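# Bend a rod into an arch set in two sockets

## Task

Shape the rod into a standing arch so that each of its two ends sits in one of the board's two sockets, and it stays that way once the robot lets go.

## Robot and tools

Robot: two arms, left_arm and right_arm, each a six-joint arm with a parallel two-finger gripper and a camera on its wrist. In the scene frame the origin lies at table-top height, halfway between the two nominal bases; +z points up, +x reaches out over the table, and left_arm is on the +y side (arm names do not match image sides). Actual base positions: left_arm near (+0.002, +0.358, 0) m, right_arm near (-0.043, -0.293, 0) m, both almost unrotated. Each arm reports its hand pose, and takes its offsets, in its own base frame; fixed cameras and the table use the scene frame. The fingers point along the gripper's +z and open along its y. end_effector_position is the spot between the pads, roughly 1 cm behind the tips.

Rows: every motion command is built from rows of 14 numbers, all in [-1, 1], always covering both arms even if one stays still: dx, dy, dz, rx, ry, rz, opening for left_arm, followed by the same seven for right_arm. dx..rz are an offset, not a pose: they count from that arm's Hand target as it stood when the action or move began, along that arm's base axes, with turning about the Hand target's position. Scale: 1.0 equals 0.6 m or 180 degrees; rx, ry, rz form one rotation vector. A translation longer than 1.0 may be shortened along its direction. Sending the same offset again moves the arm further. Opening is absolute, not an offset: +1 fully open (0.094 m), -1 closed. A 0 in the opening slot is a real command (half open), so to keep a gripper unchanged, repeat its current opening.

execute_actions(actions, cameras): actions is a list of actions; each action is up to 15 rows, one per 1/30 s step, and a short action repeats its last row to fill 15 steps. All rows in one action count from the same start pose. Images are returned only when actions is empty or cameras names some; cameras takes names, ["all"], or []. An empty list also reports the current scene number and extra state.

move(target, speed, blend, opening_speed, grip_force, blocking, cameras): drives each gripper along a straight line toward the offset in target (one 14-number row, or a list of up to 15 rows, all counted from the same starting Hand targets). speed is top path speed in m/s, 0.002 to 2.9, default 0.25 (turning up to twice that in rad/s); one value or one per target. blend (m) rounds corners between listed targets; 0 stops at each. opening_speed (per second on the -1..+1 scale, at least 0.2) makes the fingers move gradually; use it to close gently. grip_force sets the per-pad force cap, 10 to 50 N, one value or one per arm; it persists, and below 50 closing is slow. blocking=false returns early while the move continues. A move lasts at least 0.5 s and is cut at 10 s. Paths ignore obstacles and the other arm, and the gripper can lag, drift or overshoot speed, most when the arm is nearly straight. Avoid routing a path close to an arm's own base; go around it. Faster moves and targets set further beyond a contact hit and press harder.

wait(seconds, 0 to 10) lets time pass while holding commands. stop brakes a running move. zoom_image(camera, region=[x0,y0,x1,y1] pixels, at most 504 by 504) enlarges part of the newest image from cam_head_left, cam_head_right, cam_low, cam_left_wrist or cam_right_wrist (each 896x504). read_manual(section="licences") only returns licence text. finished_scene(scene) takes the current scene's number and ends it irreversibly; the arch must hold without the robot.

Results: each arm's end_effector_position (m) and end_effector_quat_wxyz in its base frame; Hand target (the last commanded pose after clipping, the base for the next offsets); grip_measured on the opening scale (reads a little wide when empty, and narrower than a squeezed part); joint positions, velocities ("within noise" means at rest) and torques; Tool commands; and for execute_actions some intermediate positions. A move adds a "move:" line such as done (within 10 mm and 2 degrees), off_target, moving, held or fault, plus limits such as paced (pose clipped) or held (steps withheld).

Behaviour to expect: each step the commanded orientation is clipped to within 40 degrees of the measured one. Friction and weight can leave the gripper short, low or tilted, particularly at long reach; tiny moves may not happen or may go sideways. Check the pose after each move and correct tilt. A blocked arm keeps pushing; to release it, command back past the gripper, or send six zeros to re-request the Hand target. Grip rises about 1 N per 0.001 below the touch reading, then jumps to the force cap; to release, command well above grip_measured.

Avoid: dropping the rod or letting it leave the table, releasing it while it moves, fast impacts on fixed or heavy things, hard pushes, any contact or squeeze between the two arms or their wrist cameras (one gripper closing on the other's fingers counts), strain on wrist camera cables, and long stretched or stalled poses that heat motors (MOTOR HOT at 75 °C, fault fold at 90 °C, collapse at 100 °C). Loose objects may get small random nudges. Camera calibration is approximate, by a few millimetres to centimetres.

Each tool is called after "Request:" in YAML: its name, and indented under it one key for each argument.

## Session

Request:
execute_actions:
  actions: []

Request:
zoom_image:
  camera: "cam_head_left"
  region: [130, 150, 500, 330]

Request:
zoom_image:
  camera: "cam_head_right"
  region: [170, 150, 520, 330]

Scene clock: 0.00 s.
left_arm: end_effector_position=(+0.4007, -0.0012, +0.0786) grip_measured=+1.000 end_effector_quat_wxyz=(+0.567, +0.009, +0.823, +0.032) | right_arm: end_effector_position=(+0.3757, -0.0351, +0.0611) grip_measured=+1.000 end_effector_quat_wxyz=(+0.540, +0.065, +0.837, -0.060)
Joint positions: left_arm=[-0.036 1.609 0.383 0.862 -0.076 0.039 0.094] | right_arm=[-0.025 1.57 0.313 0.83 0.148 0.034 0.094]
Joint velocities: within noise
Joint torques (N m): no reading
Heat: left arm: 32 °C; right arm: 31 °C.
Hand target: left_arm +0.4033, -0.0013, +0.0843; +0.573, +0.009, +0.819, +0.032 | right_arm +0.3776, -0.0351, +0.0644; +0.544, +0.065, +0.835, -0.060
Tool commands: left_gripper/opening=+1.0 right_gripper/opening=+1.0
camera_calibration:
cam_left_wrist: T_world_to_cam=[[0.0235404, -0.991578, -0.127355, 0.00277231], [-0.912975, 0.0305821, -0.406867, 0.401864], [0.407335, 0.125849, -0.904566, 0.0390306], [0, 0, 0, 1]] pos_world=[0.350928, -0.0144529, 0.199164]
cam_right_wrist: T_world_to_cam=[[-0.144437, -0.98948, 0.00825701, 0.0203374], [-0.924327, 0.131938, -0.358067, 0.376149], [0.35321, -0.0593502, -0.93366, 0.051231], [0, 0, 0, 1]] pos_world=[0.332527, -0.0264645, 0.182351]

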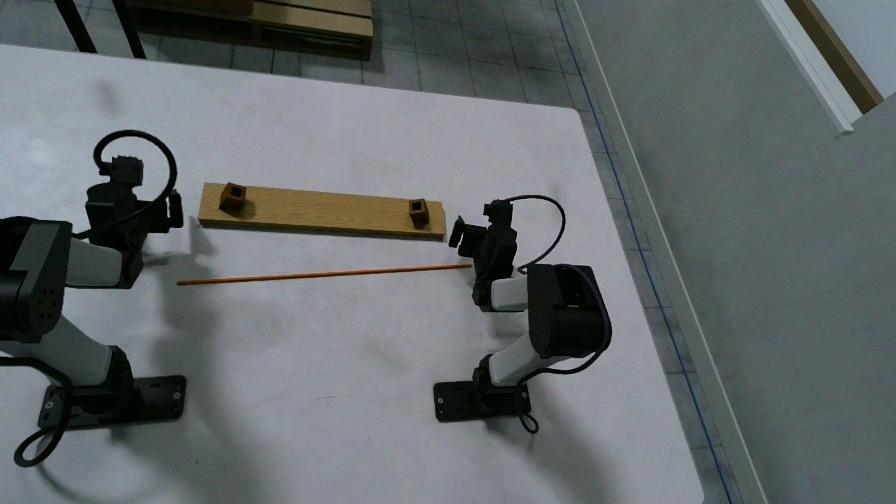

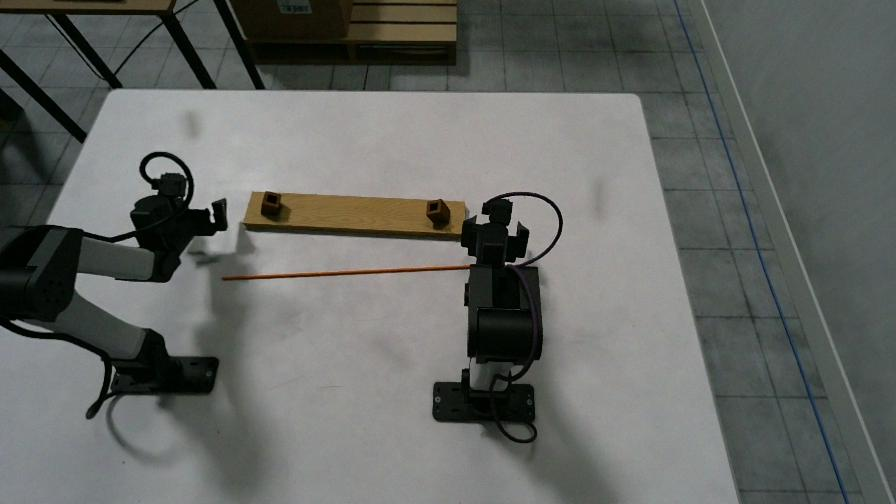

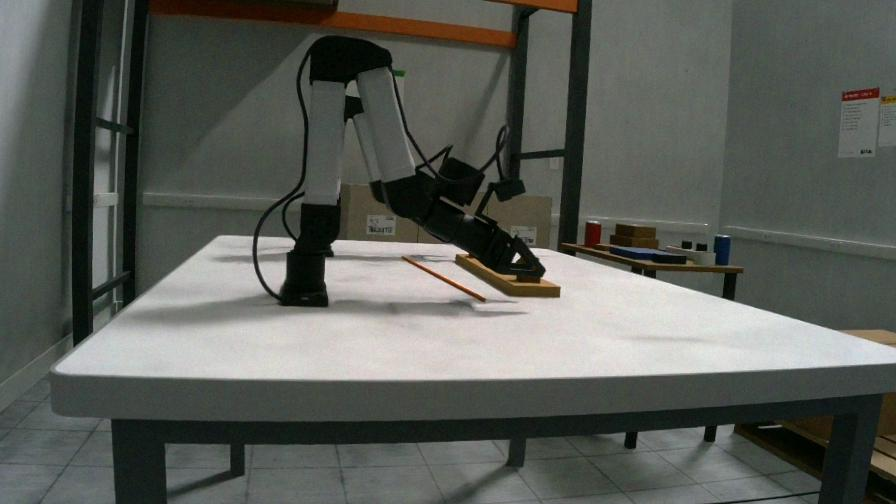

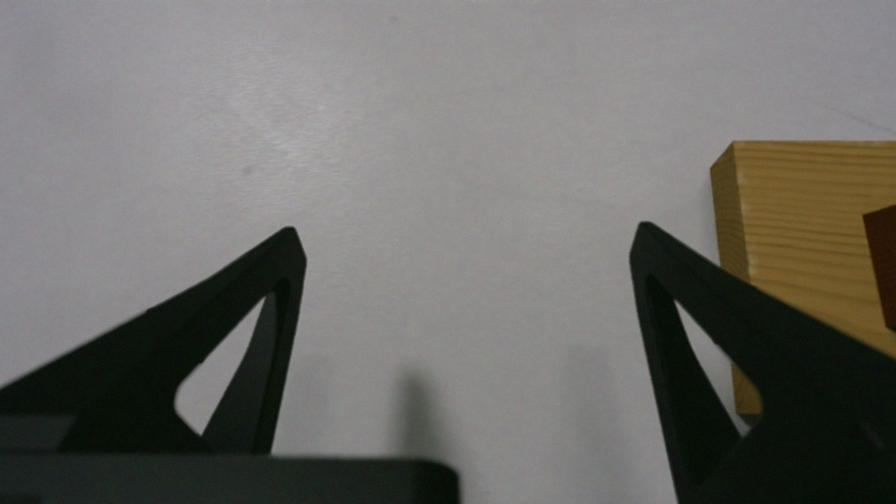

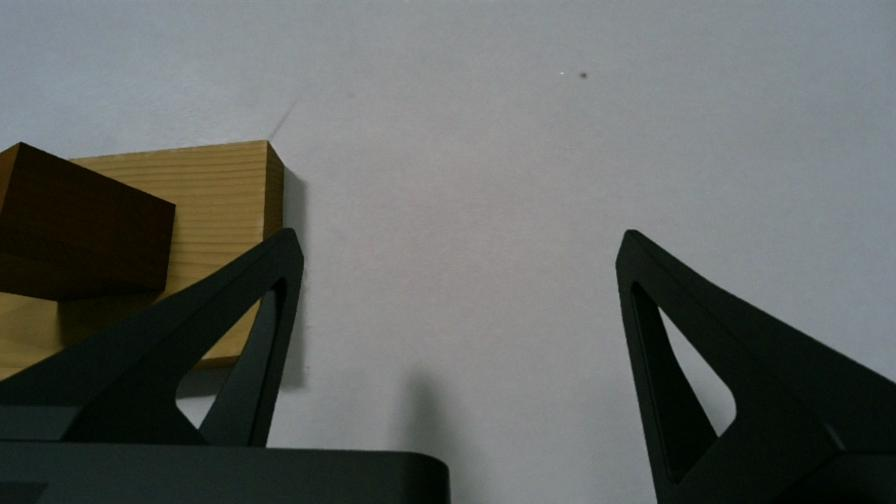

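Scaled by 1.362 from the camera's 896x504 image, which has a finer 1280x720 frame.

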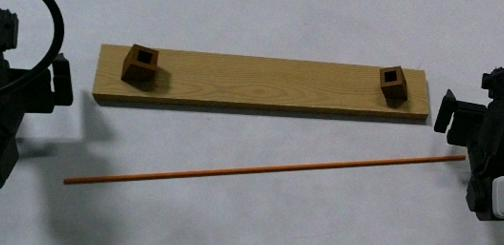

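Scaled by 1.440 from the camera's 896x504 image, which has a finer 1280x720 frame.

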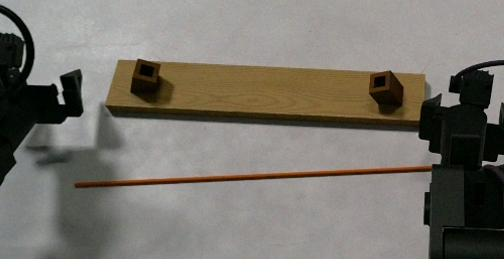

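Request:
move:
  target:
    - [-0.1,0,0.12,-0.0217,0.388,0.0061,1, -0.05,0,0.15,0.0404,0.3663,0.0438,1]
    - [-0.26,-0.263,0.026,0.2743,0.3228,-0.4117,1, -0.149,0.154,0.059,-0.2719,0.3165,0.4991,1]
  speed: 0.35
  blend: [0.03,0]
  cameras: ["all"]

Request:
zoom_image:
  camera: "cam_head_left"
  region: [190, 160, 290, 260]

Request:
zoom_image:
  camera: "cam_head_left"
  region: [370, 170, 470, 270]

Request:
zoom_image:
  camera: "cam_head_right"
  region: [220, 160, 320, 260]

Request:
zoom_image:
  camera: "cam_head_right"
  region: [380, 170, 480, 270]

Scene clock: 18.60 s.
left_arm: end_effector_position=(+0.2503, -0.1575, +0.0947) grip_measured=+1.000 end_effector_quat_wxyz=(-0.011, +0.681, +0.732, +0.003) | right_arm: end_effector_position=(+0.2878, +0.0543, +0.0945) grip_measured=+1.000 end_effector_quat_wxyz=(+0.018, +0.727, -0.686, -0.004)
Joint positions: left_arm=[-0.568 1.688 1.316 -1.22 -0.01 0.932 0.094] | right_arm=[0.195 1.691 1.318 -1.233 0.015 -1.434 0.094]
Joint torques (N m): left_arm=[-0.51 -11.64 5.49 0.42 0.19 0.22] | right_arm=[-0.17 -7.98 4.08 0.31 -0.23 -0.03]
Heat: left arm: 34 °C; right arm: 32 °C.
Hand target: left_arm +0.2473, -0.1591, +0.1000; +0.000, +0.689, +0.725, +0.000 | right_arm +0.2882, +0.0573, +0.0998; +0.001, +0.731, -0.682, +0.000
Off the commanded pose: left_arm 0.006 m, 2 deg | right_arm 0.006 m, 2 deg.
move: done
camera_calibration:
cam_left_wrist: T_world_to_cam=[[-0.999838, -0.0116976, -0.01369, 0.253167], [-0.0179754, 0.693319, 0.720406, 0.0494142], [0.00106456, 0.720535, -0.693417, 0.309955], [0, 0, 0, 1]] pos_world=[0.253684, -0.254632, 0.182795]
cam_right_wrist: T_world_to_cam=[[0.996526, 0.0484636, -0.0677329, -0.281788], [0.082392, -0.69246, 0.716736, -0.051466], [-0.0121668, -0.719826, -0.694047, 0.237066], [0, 0, 0, 1]] pos_world=[0.287934, 0.148665, 0.182336]

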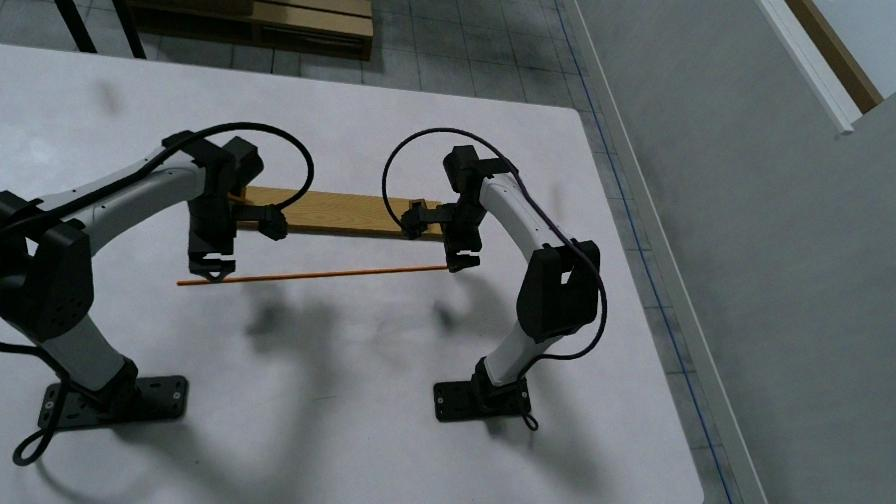

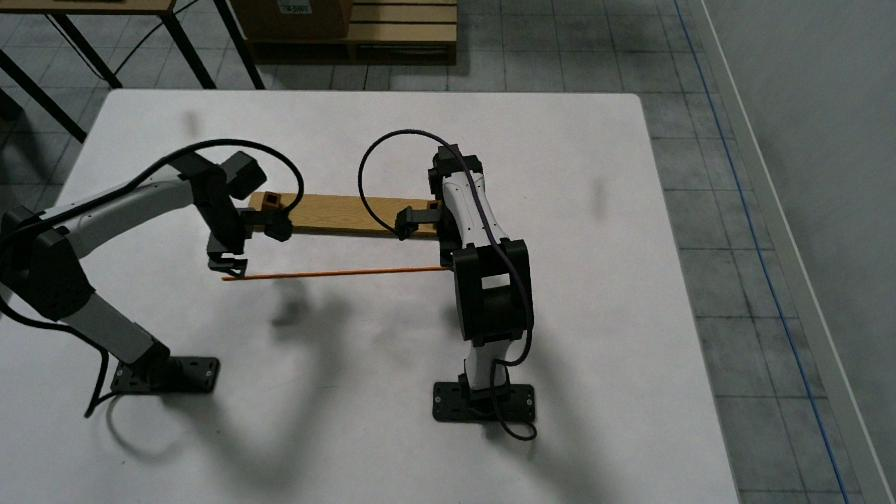

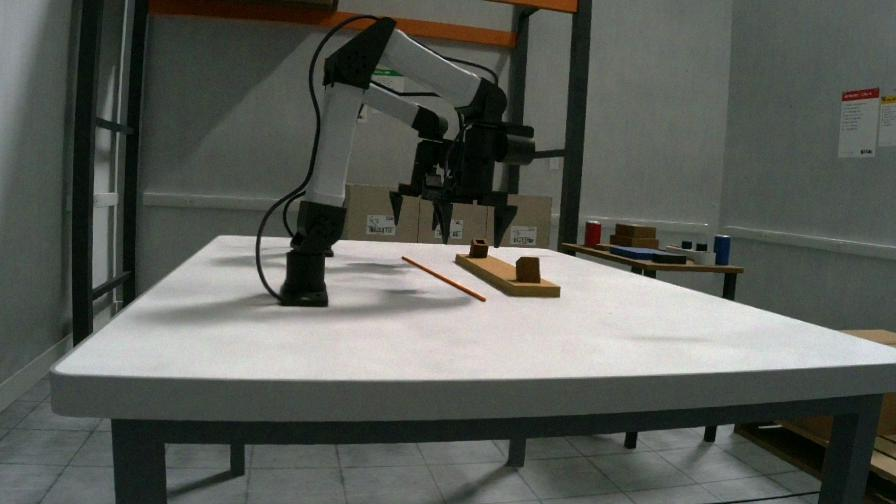

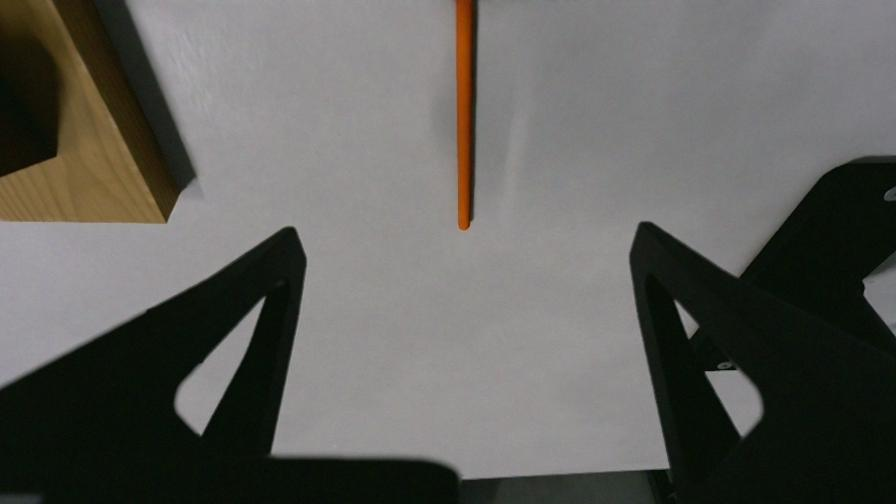

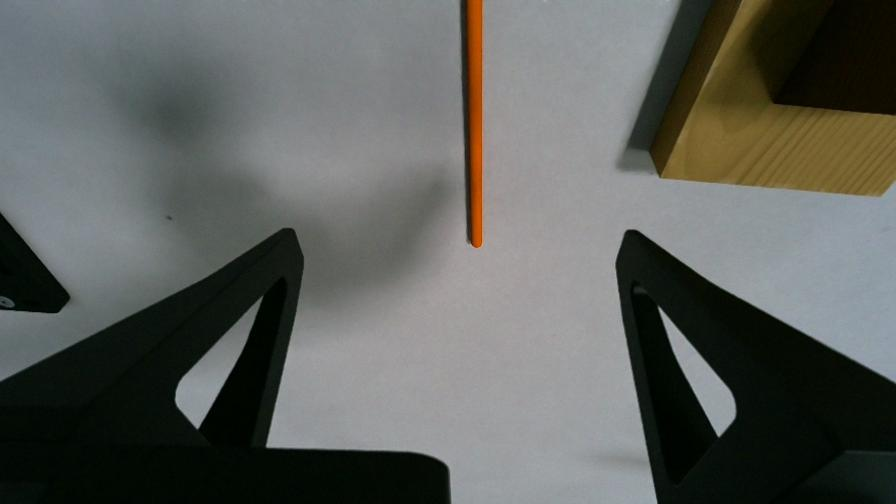

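Scaled by 5.040 from the camera's 896x504 image, which has a finer 1280x720 frame.

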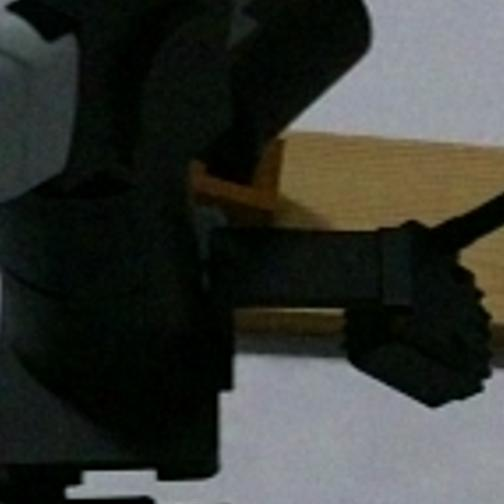

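Scaled by 5.040 from the camera's 896x504 image, which has a finer 1280x720 frame.

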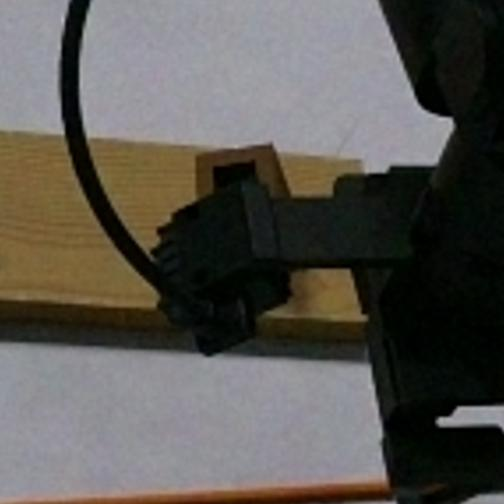

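Scaled by 5.040 from the camera's 896x504 image, which has a finer 1280x720 frame.

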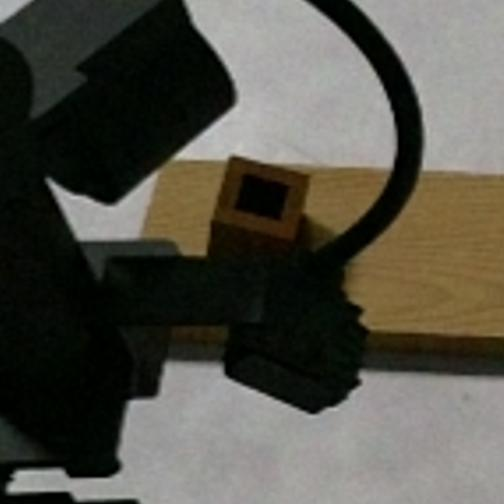

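Scaled by 5.040 from the camera's 896x504 image, which has a finer 1280x720 frame.

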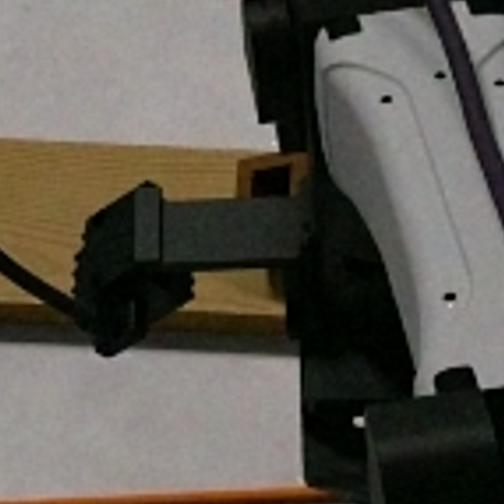

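Request:
move:
  target:
    - [0.002,-0.0425,-0.1167,0,0,0,1, 0.0125,0,-0.1222,0,0,0,1]
    - [0.002,-0.0425,-0.1533,0,0,0,1, 0.0125,0,-0.163,0,0,0,1]
    - [0.002,-0.0425,-0.1533,0,0,0,-1, 0.0125,0,-0.163,0,0,0,-1]
  speed: [0.15,0.05,0.05]
  blend: [0.003,0,0]
  opening_speed: 1.2
  cameras: ["cam_left_wrist","cam_right_wrist","cam_low","cam_head_left"]

Scene clock: 28.40 s.
left_arm: end_effector_position=(+0.2539, -0.1838, +0.0158) grip_measured=-0.996 end_effector_quat_wxyz=(+0.010, +0.690, +0.724, +0.006) | right_arm: end_effector_position=(+0.2969, +0.0561, +0.0088) grip_measured=-0.911 end_effector_quat_wxyz=(+0.001, +0.730, -0.684, +0.008)
Joint positions: left_arm=[-0.632 1.799 1.121 -0.872 -0.01 0.891 0] | right_arm=[0.195 1.784 1.071 -0.851 0.015 -1.44 0.004]
Joint torques (N m): left_arm=[-0.7 -7.91 4.94 0.61 0.2 -0.04] | right_arm=[-0.61 -4.64 3.81 0.44 -0.23 -0.05]
Heat: left arm: 35 °C; right arm: 33 °C.
Hand target: left_arm +0.2486, -0.1846, +0.0080; +0.000, +0.689, +0.725, +0.000 | right_arm +0.2957, +0.0573, +0.0020; +0.001, +0.731, -0.682, +0.000
Off the commanded pose: left_arm 0.010 m, 1 deg | right_arm 0.007 m, 1 deg.
move: done
camera_calibration:
cam_left_wrist: T_world_to_cam=[[-0.998766, 0.0115499, -0.0482975, 0.259848], [-0.0257731, 0.710773, 0.702949, 0.130053], [0.0424476, 0.703326, -0.709599, 0.260845], [0, 0, 0, 1]] pos_world=[0.251807, -0.278899, 0.106225]
cam_right_wrist: T_world_to_cam=[[0.9981, 0.0557148, -0.026328, -0.297906], [0.0577866, -0.697865, 0.713895, 0.0180106], [0.0214012, -0.714059, -0.699758, 0.168754], [0, 0, 0, 1]] pos_world=[0.292688, 0.149667, 0.0973858]
Images, in order (width x height): cam_head_left 896x504, cam_low 896x504, cam_left_wrist 896x504, cam_right_wrist 896x504.

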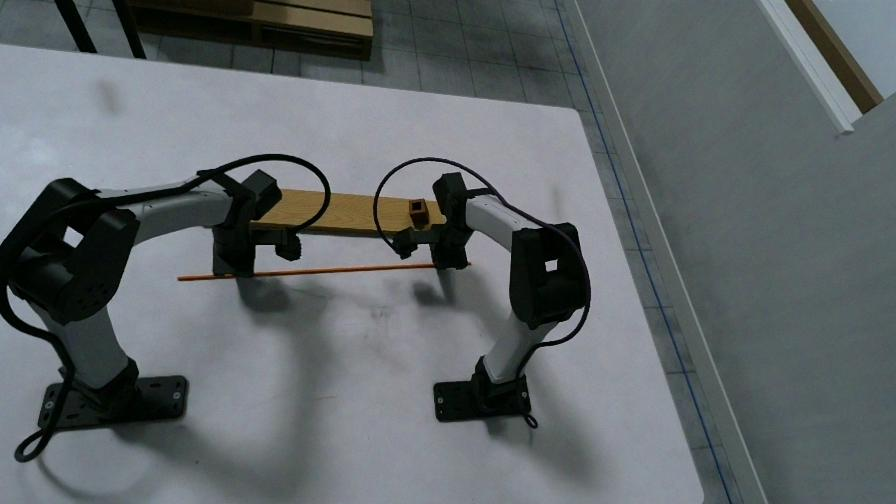

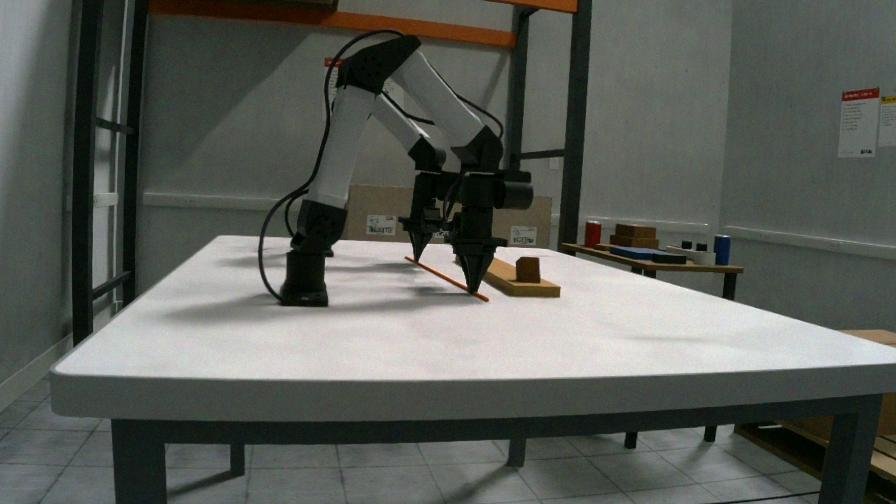

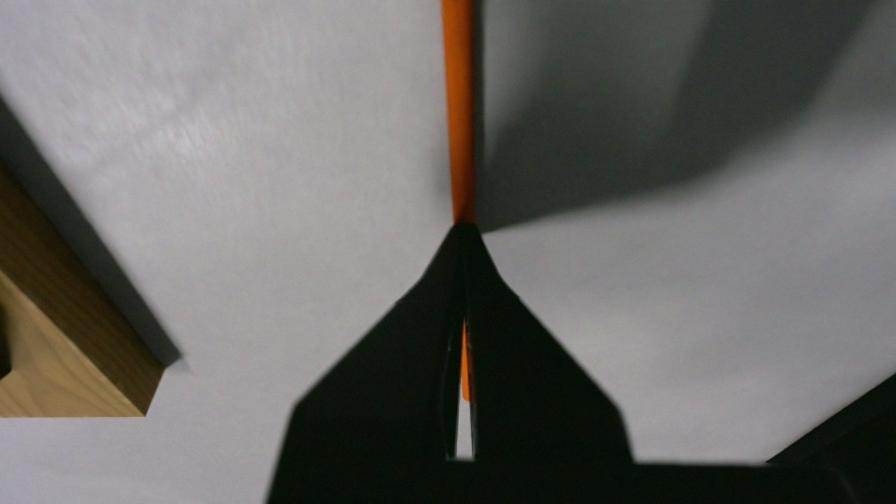

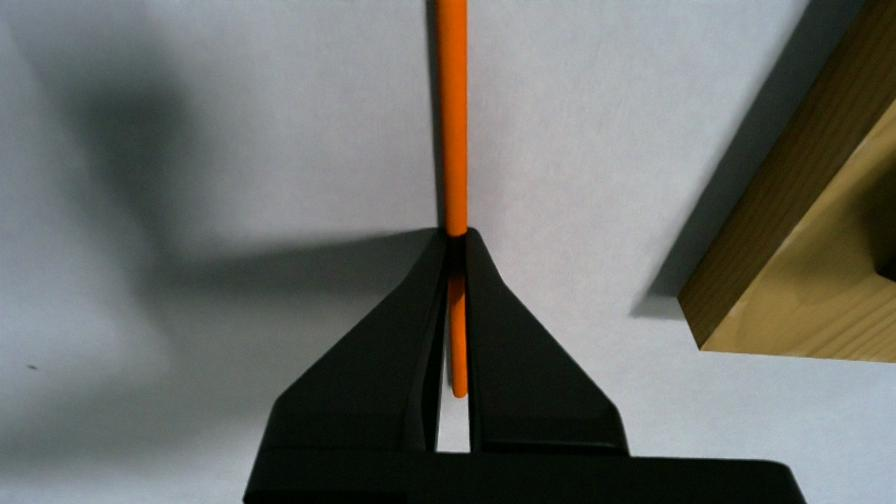

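Request:
move:
  target:
    - [0,0,0,0,0,0,0.0, 0,0,0,0,0,0,-1]
    - [0,0,-0.009,0,0,0,0.0, 0,0,0,0,0,0,-1]
    - [0,0,-0.009,0,0,0,-1, 0,0,0,0,0,0,-1]
  speed: 0.04
  opening_speed: 1.0
  cameras: ["cam_left_wrist"]

Scene clock: 33.83 s.
left_arm: end_effector_position=(+0.2567, -0.1859, +0.0114) grip_measured=-0.919 end_effector_quat_wxyz=(+0.016, +0.690, +0.724, +0.007) | right_arm: end_effector_position=(+0.2971, +0.0561, +0.0088) grip_measured=-0.911 end_effector_quat_wxyz=(+0.001, +0.730, -0.684, +0.008)
Joint positions: left_arm=[-0.632 1.808 1.112 -0.841 -0.01 0.891 0.004] | right_arm=[0.195 1.784 1.071 -0.851 0.015 -1.44 0.004]
Joint torques (N m): left_arm=[-0.7 -7.92 4.72 0.52 0.19 -0.03] | right_arm=[-0.59 -4.66 3.81 0.43 -0.23 -0.05]
Heat: left arm: 36 °C; right arm: 33 °C.
Hand target: left_arm +0.2486, -0.1846, +0.0027; +0.000, +0.689, +0.725, +0.000 | right_arm +0.2957, +0.0573, +0.0020; +0.001, +0.731, -0.682, +0.000
Off the commanded pose: left_arm 0.012 m, 2 deg | right_arm 0.007 m, 1 deg.
move: off_target (left_arm); target 3's new opening was sent with left_arm's hand 0.011 m and 1 deg from that target
camera_calibration:
cam_left_wrist: T_world_to_cam=[[-0.998209, 0.0107428, -0.0588476, 0.262388], [-0.0333911, 0.71616, 0.697137, 0.137801], [0.0496335, 0.697854, -0.714518, 0.2562], [0, 0, 0, 1]] pos_world=[0.253804, -0.280296, 0.102434]
Images, in order (width x height): cam_left_wrist 896x504.

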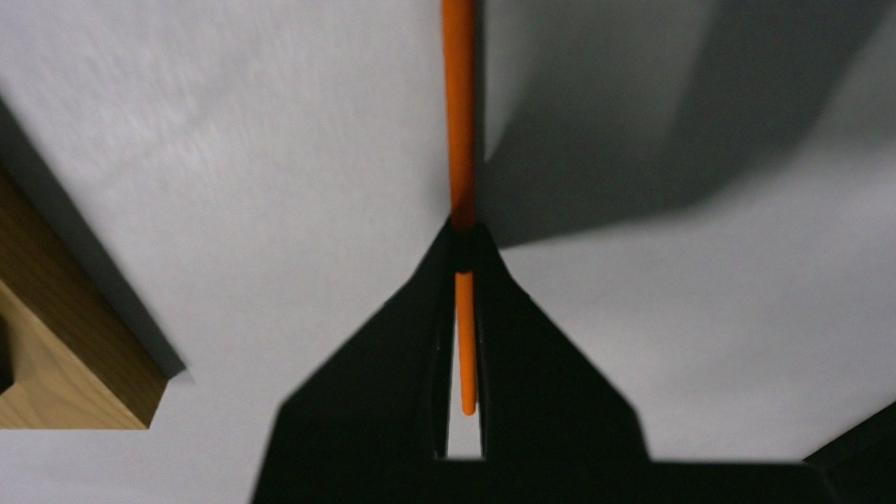

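Request:
move:
  target:
    - [0,0,0.21,0,0,0,-1, 0,0,0.21,0,0,0,-1]
    - [0,0,0.21,0,0,0,0, 0,0,0.21,0,0,0,-1]
    - [-0.005,0.013,0.19,0,0,0,0, 0,0,0.21,0,0,0,-1]
  speed: 0.12
  opening_speed: 1.0
  cameras: ["all"]

Request:
zoom_image:
  camera: "cam_low"
  region: [370, 150, 510, 250]

Scene clock: 41.90 s.
left_arm: end_effector_position=(+0.2459, -0.1793, +0.1103) grip_measured=-0.002 end_effector_quat_wxyz=(-0.012, +0.690, +0.723, +0.001) | right_arm: end_effector_position=(+0.2931, +0.0556, +0.1149) grip_measured=-0.911 end_effector_quat_wxyz=(+0.018, +0.729, -0.684, -0.007)
Joint positions: left_arm=[-0.633 1.717 1.411 -1.289 -0.005 0.891 0.047] | right_arm=[0.194 1.706 1.417 -1.319 0.01 -1.441 0.004]
Joint torques (N m): left_arm=[0.75 -12.25 5.59 0.43 0.14 0.11] | right_arm=[-0.44 -7.66 6.83 0.02 -0.19 -0.06]
Heat: left arm: 36 °C; right arm: 34 °C.
Hand target: left_arm +0.2456, -0.1768, +0.1166; +0.000, +0.689, +0.725, +0.000 | right_arm +0.2957, +0.0574, +0.1280; +0.001, +0.731, -0.682, +0.000
Off the commanded pose: left_arm 0.007 m, 1 deg | right_arm 0.013 m, 2 deg.
move: off_target (right_arm); target 2's new opening was sent with left_arm's hand 0.014 m and 0 deg from that target
camera_calibration:
cam_left_wrist: T_world_to_cam=[[-0.999879, 0.012605, -0.00912184, 0.252587], [0.00219946, 0.694878, 0.719124, 0.0487762], [0.0154031, 0.719017, -0.694822, 0.332858], [0, 0, 0, 1]] pos_world=[0.247322, -0.276408, 0.198505]
cam_right_wrist: T_world_to_cam=[[0.996045, 0.0542837, -0.0703401, -0.285612], [0.0882706, -0.694881, 0.713687, -0.0669029], [-0.0101364, -0.717073, -0.696924, 0.251926], [0, 0, 0, 1]] pos_world=[0.292942, 0.149664, 0.203231]

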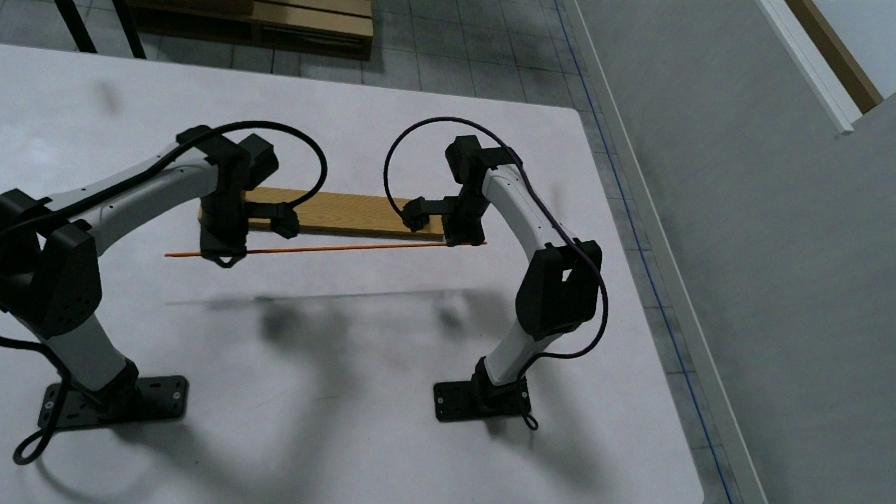

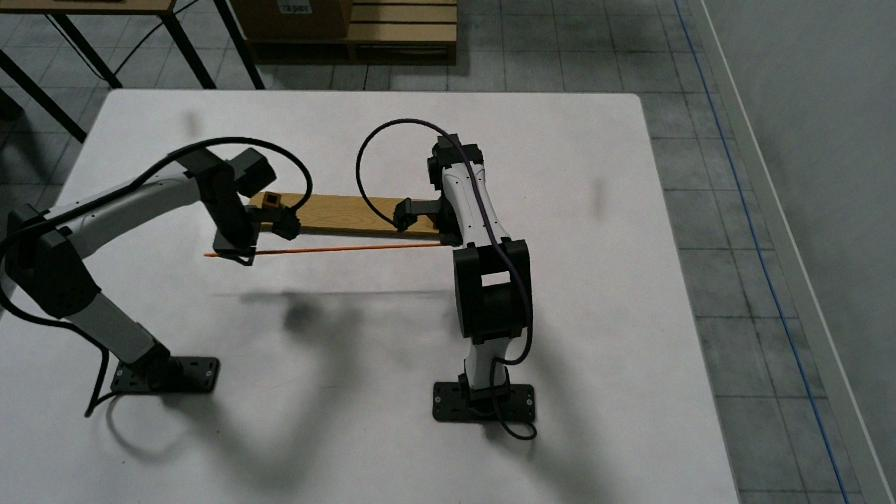

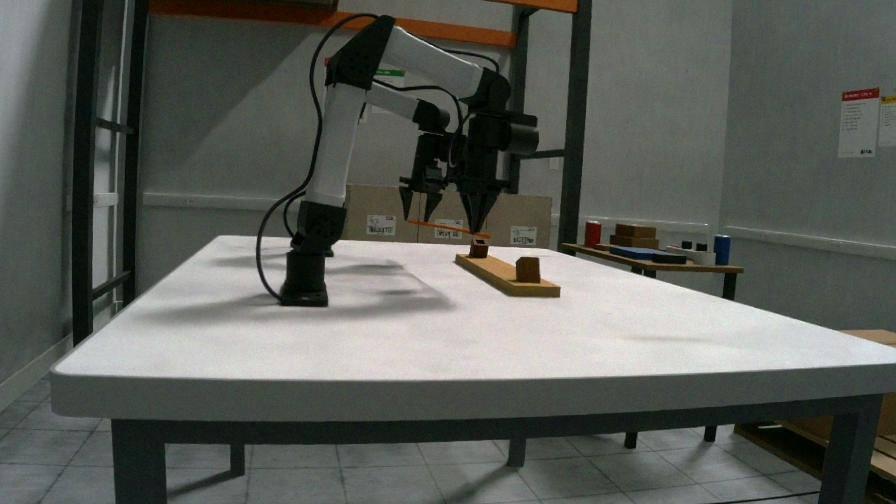

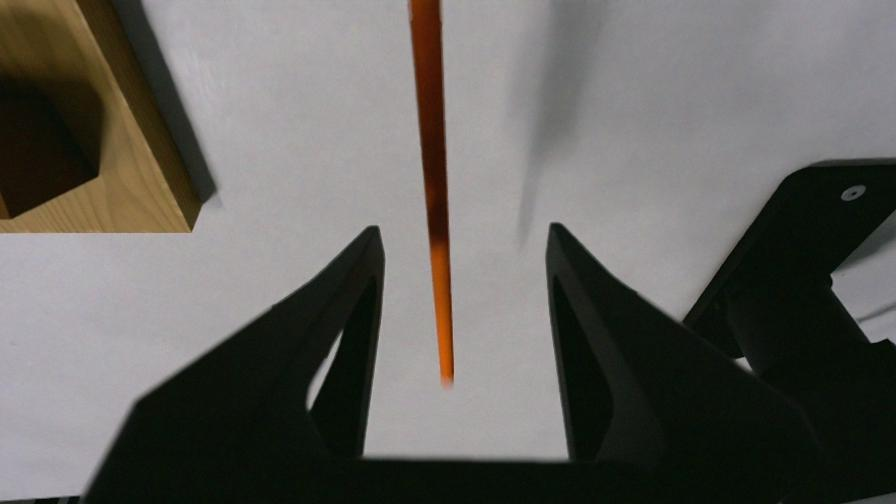

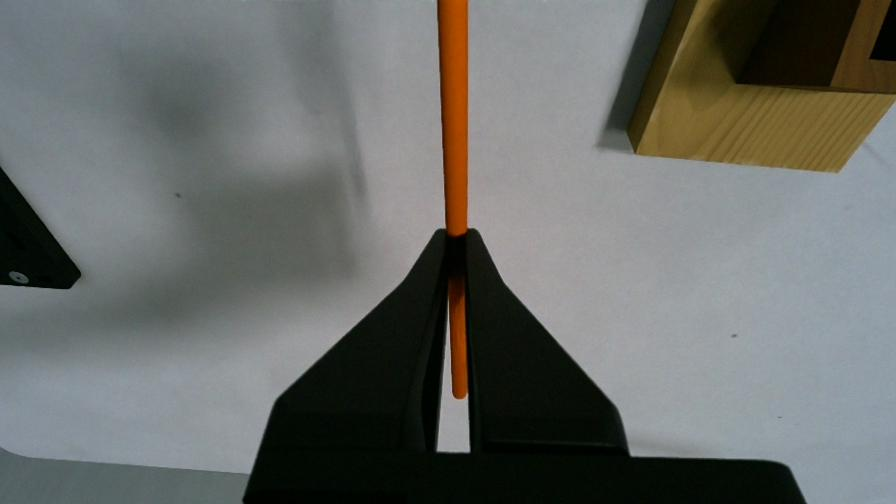

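Scaled by 3.600 from the camera's 896x504 image, which has a finer 1280x720 frame.

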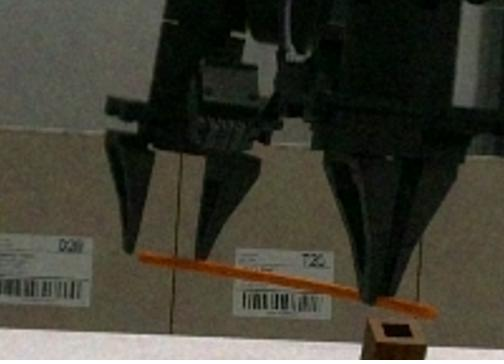

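Request:
move:
  target:
    - [0.0125,0,-0.027,0,0,0,0, 0,0,0,0,0,0,-1]
    - [0.0125,0,-0.027,0,0,0,-1, 0,0,0,0,0,0,-1]
    - [0.0125,0,-0.027,0,0,0,-1, 0,0,0,0,0,0,0]
    - [0.0125,0,-0.027,0,0,0,-1, 0.002,-0.010,-0.022,0,0,0,0]
  speed: 0.08
  opening_speed: 0.9
  cameras: ["cam_low","cam_left_wrist","cam_right_wrist"]

Request:
zoom_image:
  camera: "cam_low"
  region: [370, 150, 510, 250]

Scene clock: 49.87 s.
left_arm: end_effector_position=(+0.2537, -0.1793, +0.1021) grip_measured=-0.996 end_effector_quat_wxyz=(+0.002, +0.686, +0.727, +0.003) | right_arm: end_effector_position=(+0.2963, +0.0510, +0.1116) grip_measured=-0.003 end_effector_quat_wxyz=(+0.014, +0.729, -0.684, -0.004)
Joint positions: left_arm=[-0.618 1.717 1.379 -1.228 -0.005 0.895 0] | right_arm=[0.176 1.706 1.404 -1.296 0.01 -1.459 0.047]
Joint torques (N m): left_arm=[0.68 -9.5 5.6 0.5 0.15 0.22] | right_arm=[-0.72 -7.45 4.11 0.36 -0.19 -0.05]
Heat: left arm: 37 °C; right arm: 35 °C.
Hand target: left_arm +0.2531, -0.1768, +0.1004; +0.000, +0.689, +0.725, +0.000 | right_arm +0.2969, +0.0513, +0.1148; +0.001, +0.731, -0.682, +0.000
Off the commanded pose: left_arm 0.003 m, 1 deg | right_arm 0.003 m, 2 deg.
move: done; target 3's new opening was sent with right_arm's hand 0.013 m and 2 deg from that target
camera_calibration:
cam_left_wrist: T_world_to_cam=[[-0.999482, 0.00118217, -0.0321586, 0.260507], [-0.0219229, 0.706541, 0.707333, 0.0640526], [0.0235575, 0.707671, -0.706149, 0.324088], [0, 0, 0, 1]] pos_world=[0.254142, -0.274912, 0.191926]
cam_right_wrist: T_world_to_cam=[[0.996626, 0.0551958, -0.0607534, -0.289989], [0.082029, -0.696485, 0.712867, -0.0660418], [-0.00296651, -0.715445, -0.698663, 0.244262], [0, 0, 0, 1]] pos_world=[0.295153, 0.144765, 0.200118]
Images, in order (width x height): cam_low 896x504, cam_left_wrist 896x504, cam_right_wrist 896x504.

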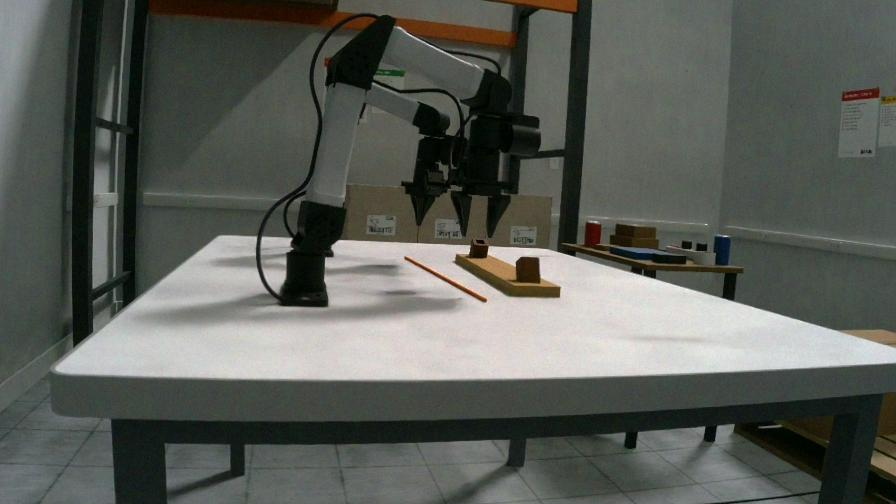

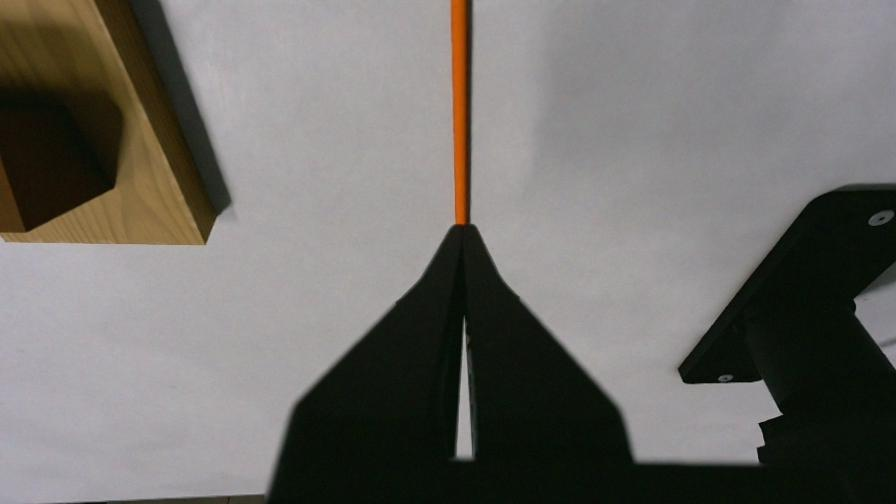

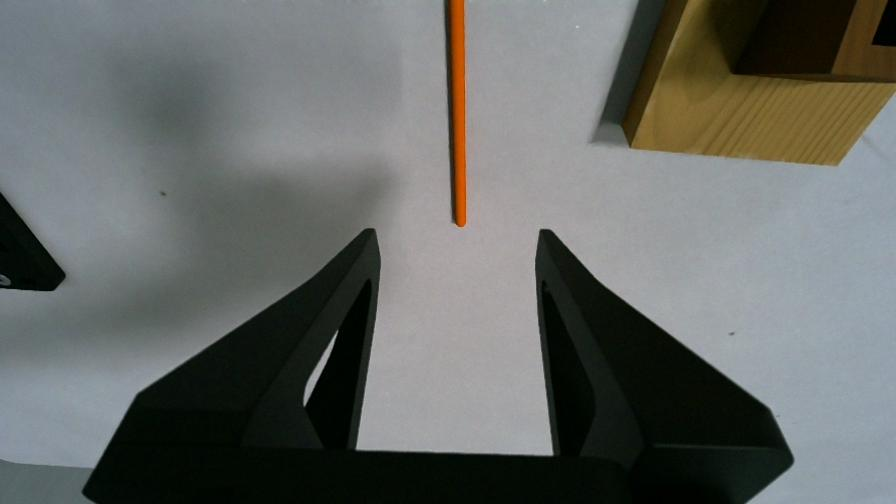

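Scaled by 3.600 from the camera's 896x504 image, which has a finer 1280x720 frame.

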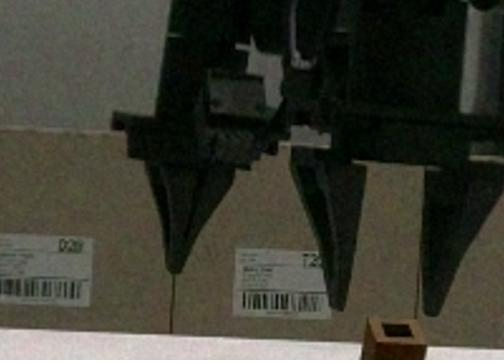

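Request:
move:
  target:
    - [-0.0075,-0.005,-0.09,0,0,0,0.2, -0.002,0.002,-0.115,0,0,0,0.2]
    - [-0.0075,-0.005,-0.1628,0,0,0,0.2, -0.002,0.002,-0.188,0,0,0,0.2]
  speed: [0.15,0.05]
  blend: [0.003,0]
  opening_speed: 1.2
  cameras: ["cam_left_wrist","cam_right_wrist","cam_head_left"]

Scene clock: 58.60 s.
left_arm: end_effector_position=(+0.2499, -0.1772, +0.0122) grip_measured=+0.198 end_effector_quat_wxyz=(+0.001, +0.687, +0.727, +0.003) | right_arm: end_effector_position=(+0.2945, +0.0507, +0.0087) grip_measured=+0.197 end_effector_quat_wxyz=(+0.004, +0.730, -0.684, +0.003)
Joint positions: left_arm=[-0.62 1.796 1.102 -0.874 -0.005 0.895 0.056] | right_arm=[0.176 1.781 1.067 -0.86 0.01 -1.459 0.056]
Joint torques (N m): left_arm=[-0.68 -7.54 4.48 0.84 0.15 0.07] | right_arm=[-0.34 -4.63 3.81 0.51 -0.2 -0.03]
Heat: left arm: 37 °C; right arm: 36 °C.
Hand target: left_arm +0.2486, -0.1798, +0.0027; +0.000, +0.689, +0.725, +0.000 | right_arm +0.2957, +0.0525, +0.0020; +0.001, +0.731, -0.682, +0.000
Off the commanded pose: left_arm 0.010 m, 0 deg | right_arm 0.007 m, 1 deg.
move: done
camera_calibration:
cam_left_wrist: T_world_to_cam=[[-0.99953, 0.00270055, -0.0305303, 0.254069], [-0.0197233, 0.705785, 0.708151, 0.125306], [0.0234602, 0.708421, -0.7054, 0.259289], [0, 0, 0, 1]] pos_world=[0.250339, -0.272811, 0.101924]
cam_right_wrist: T_world_to_cam=[[0.997761, 0.0557574, -0.0369365, -0.295057], [0.0654333, -0.699466, 0.711664, 0.0123321], [0.0138447, -0.712487, -0.701548, 0.167009], [0, 0, 0, 1]] pos_world=[0.291277, 0.144069, 0.0974903]
Images, in order (width x height): cam_head_left 896x504, cam_left_wrist 896x504, cam_right_wrist 896x504.

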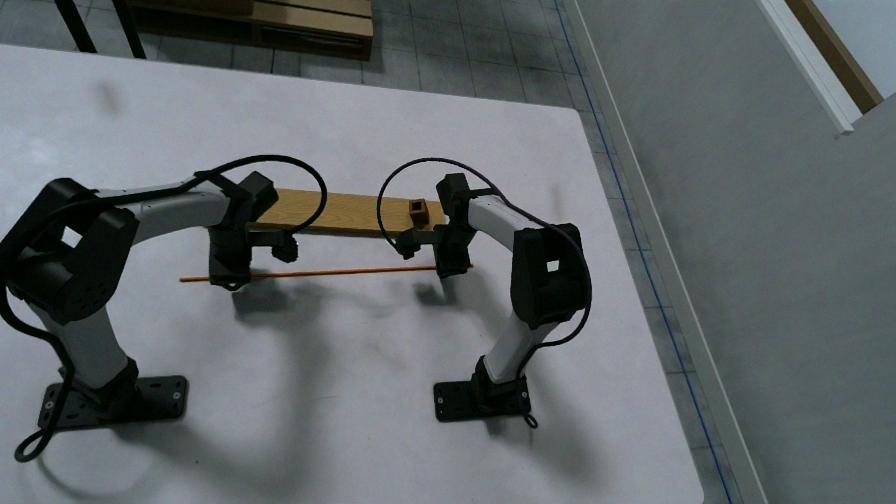

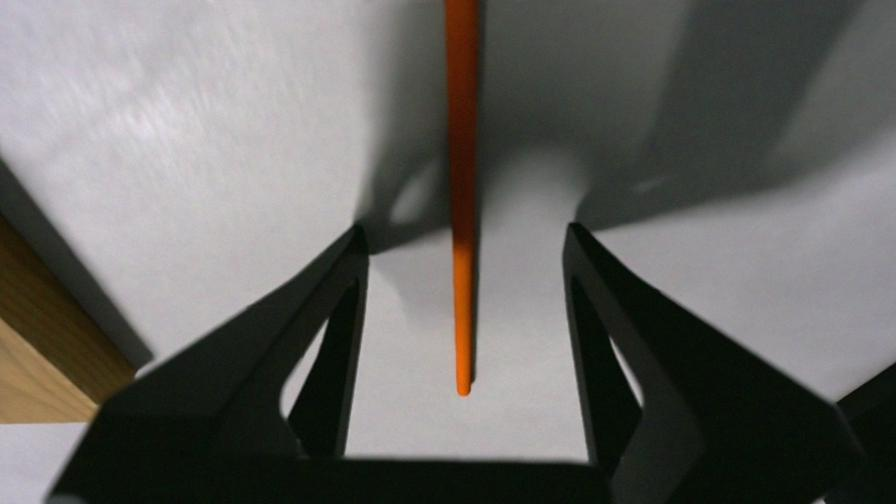

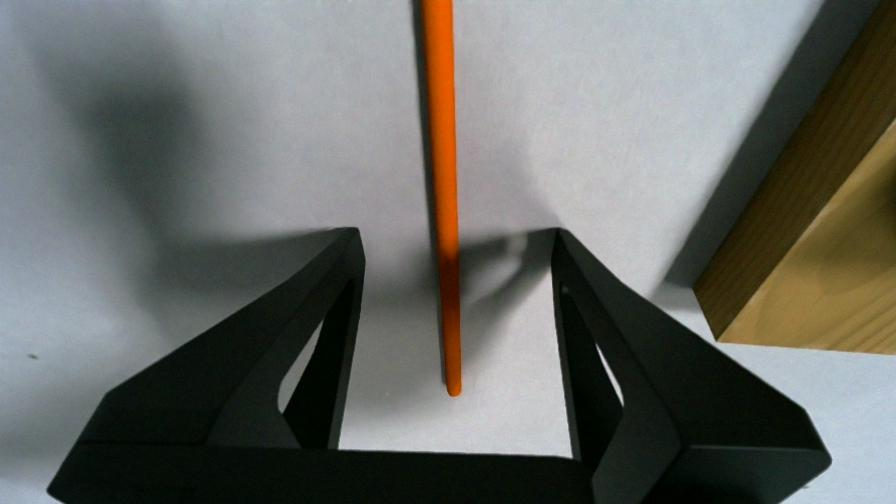

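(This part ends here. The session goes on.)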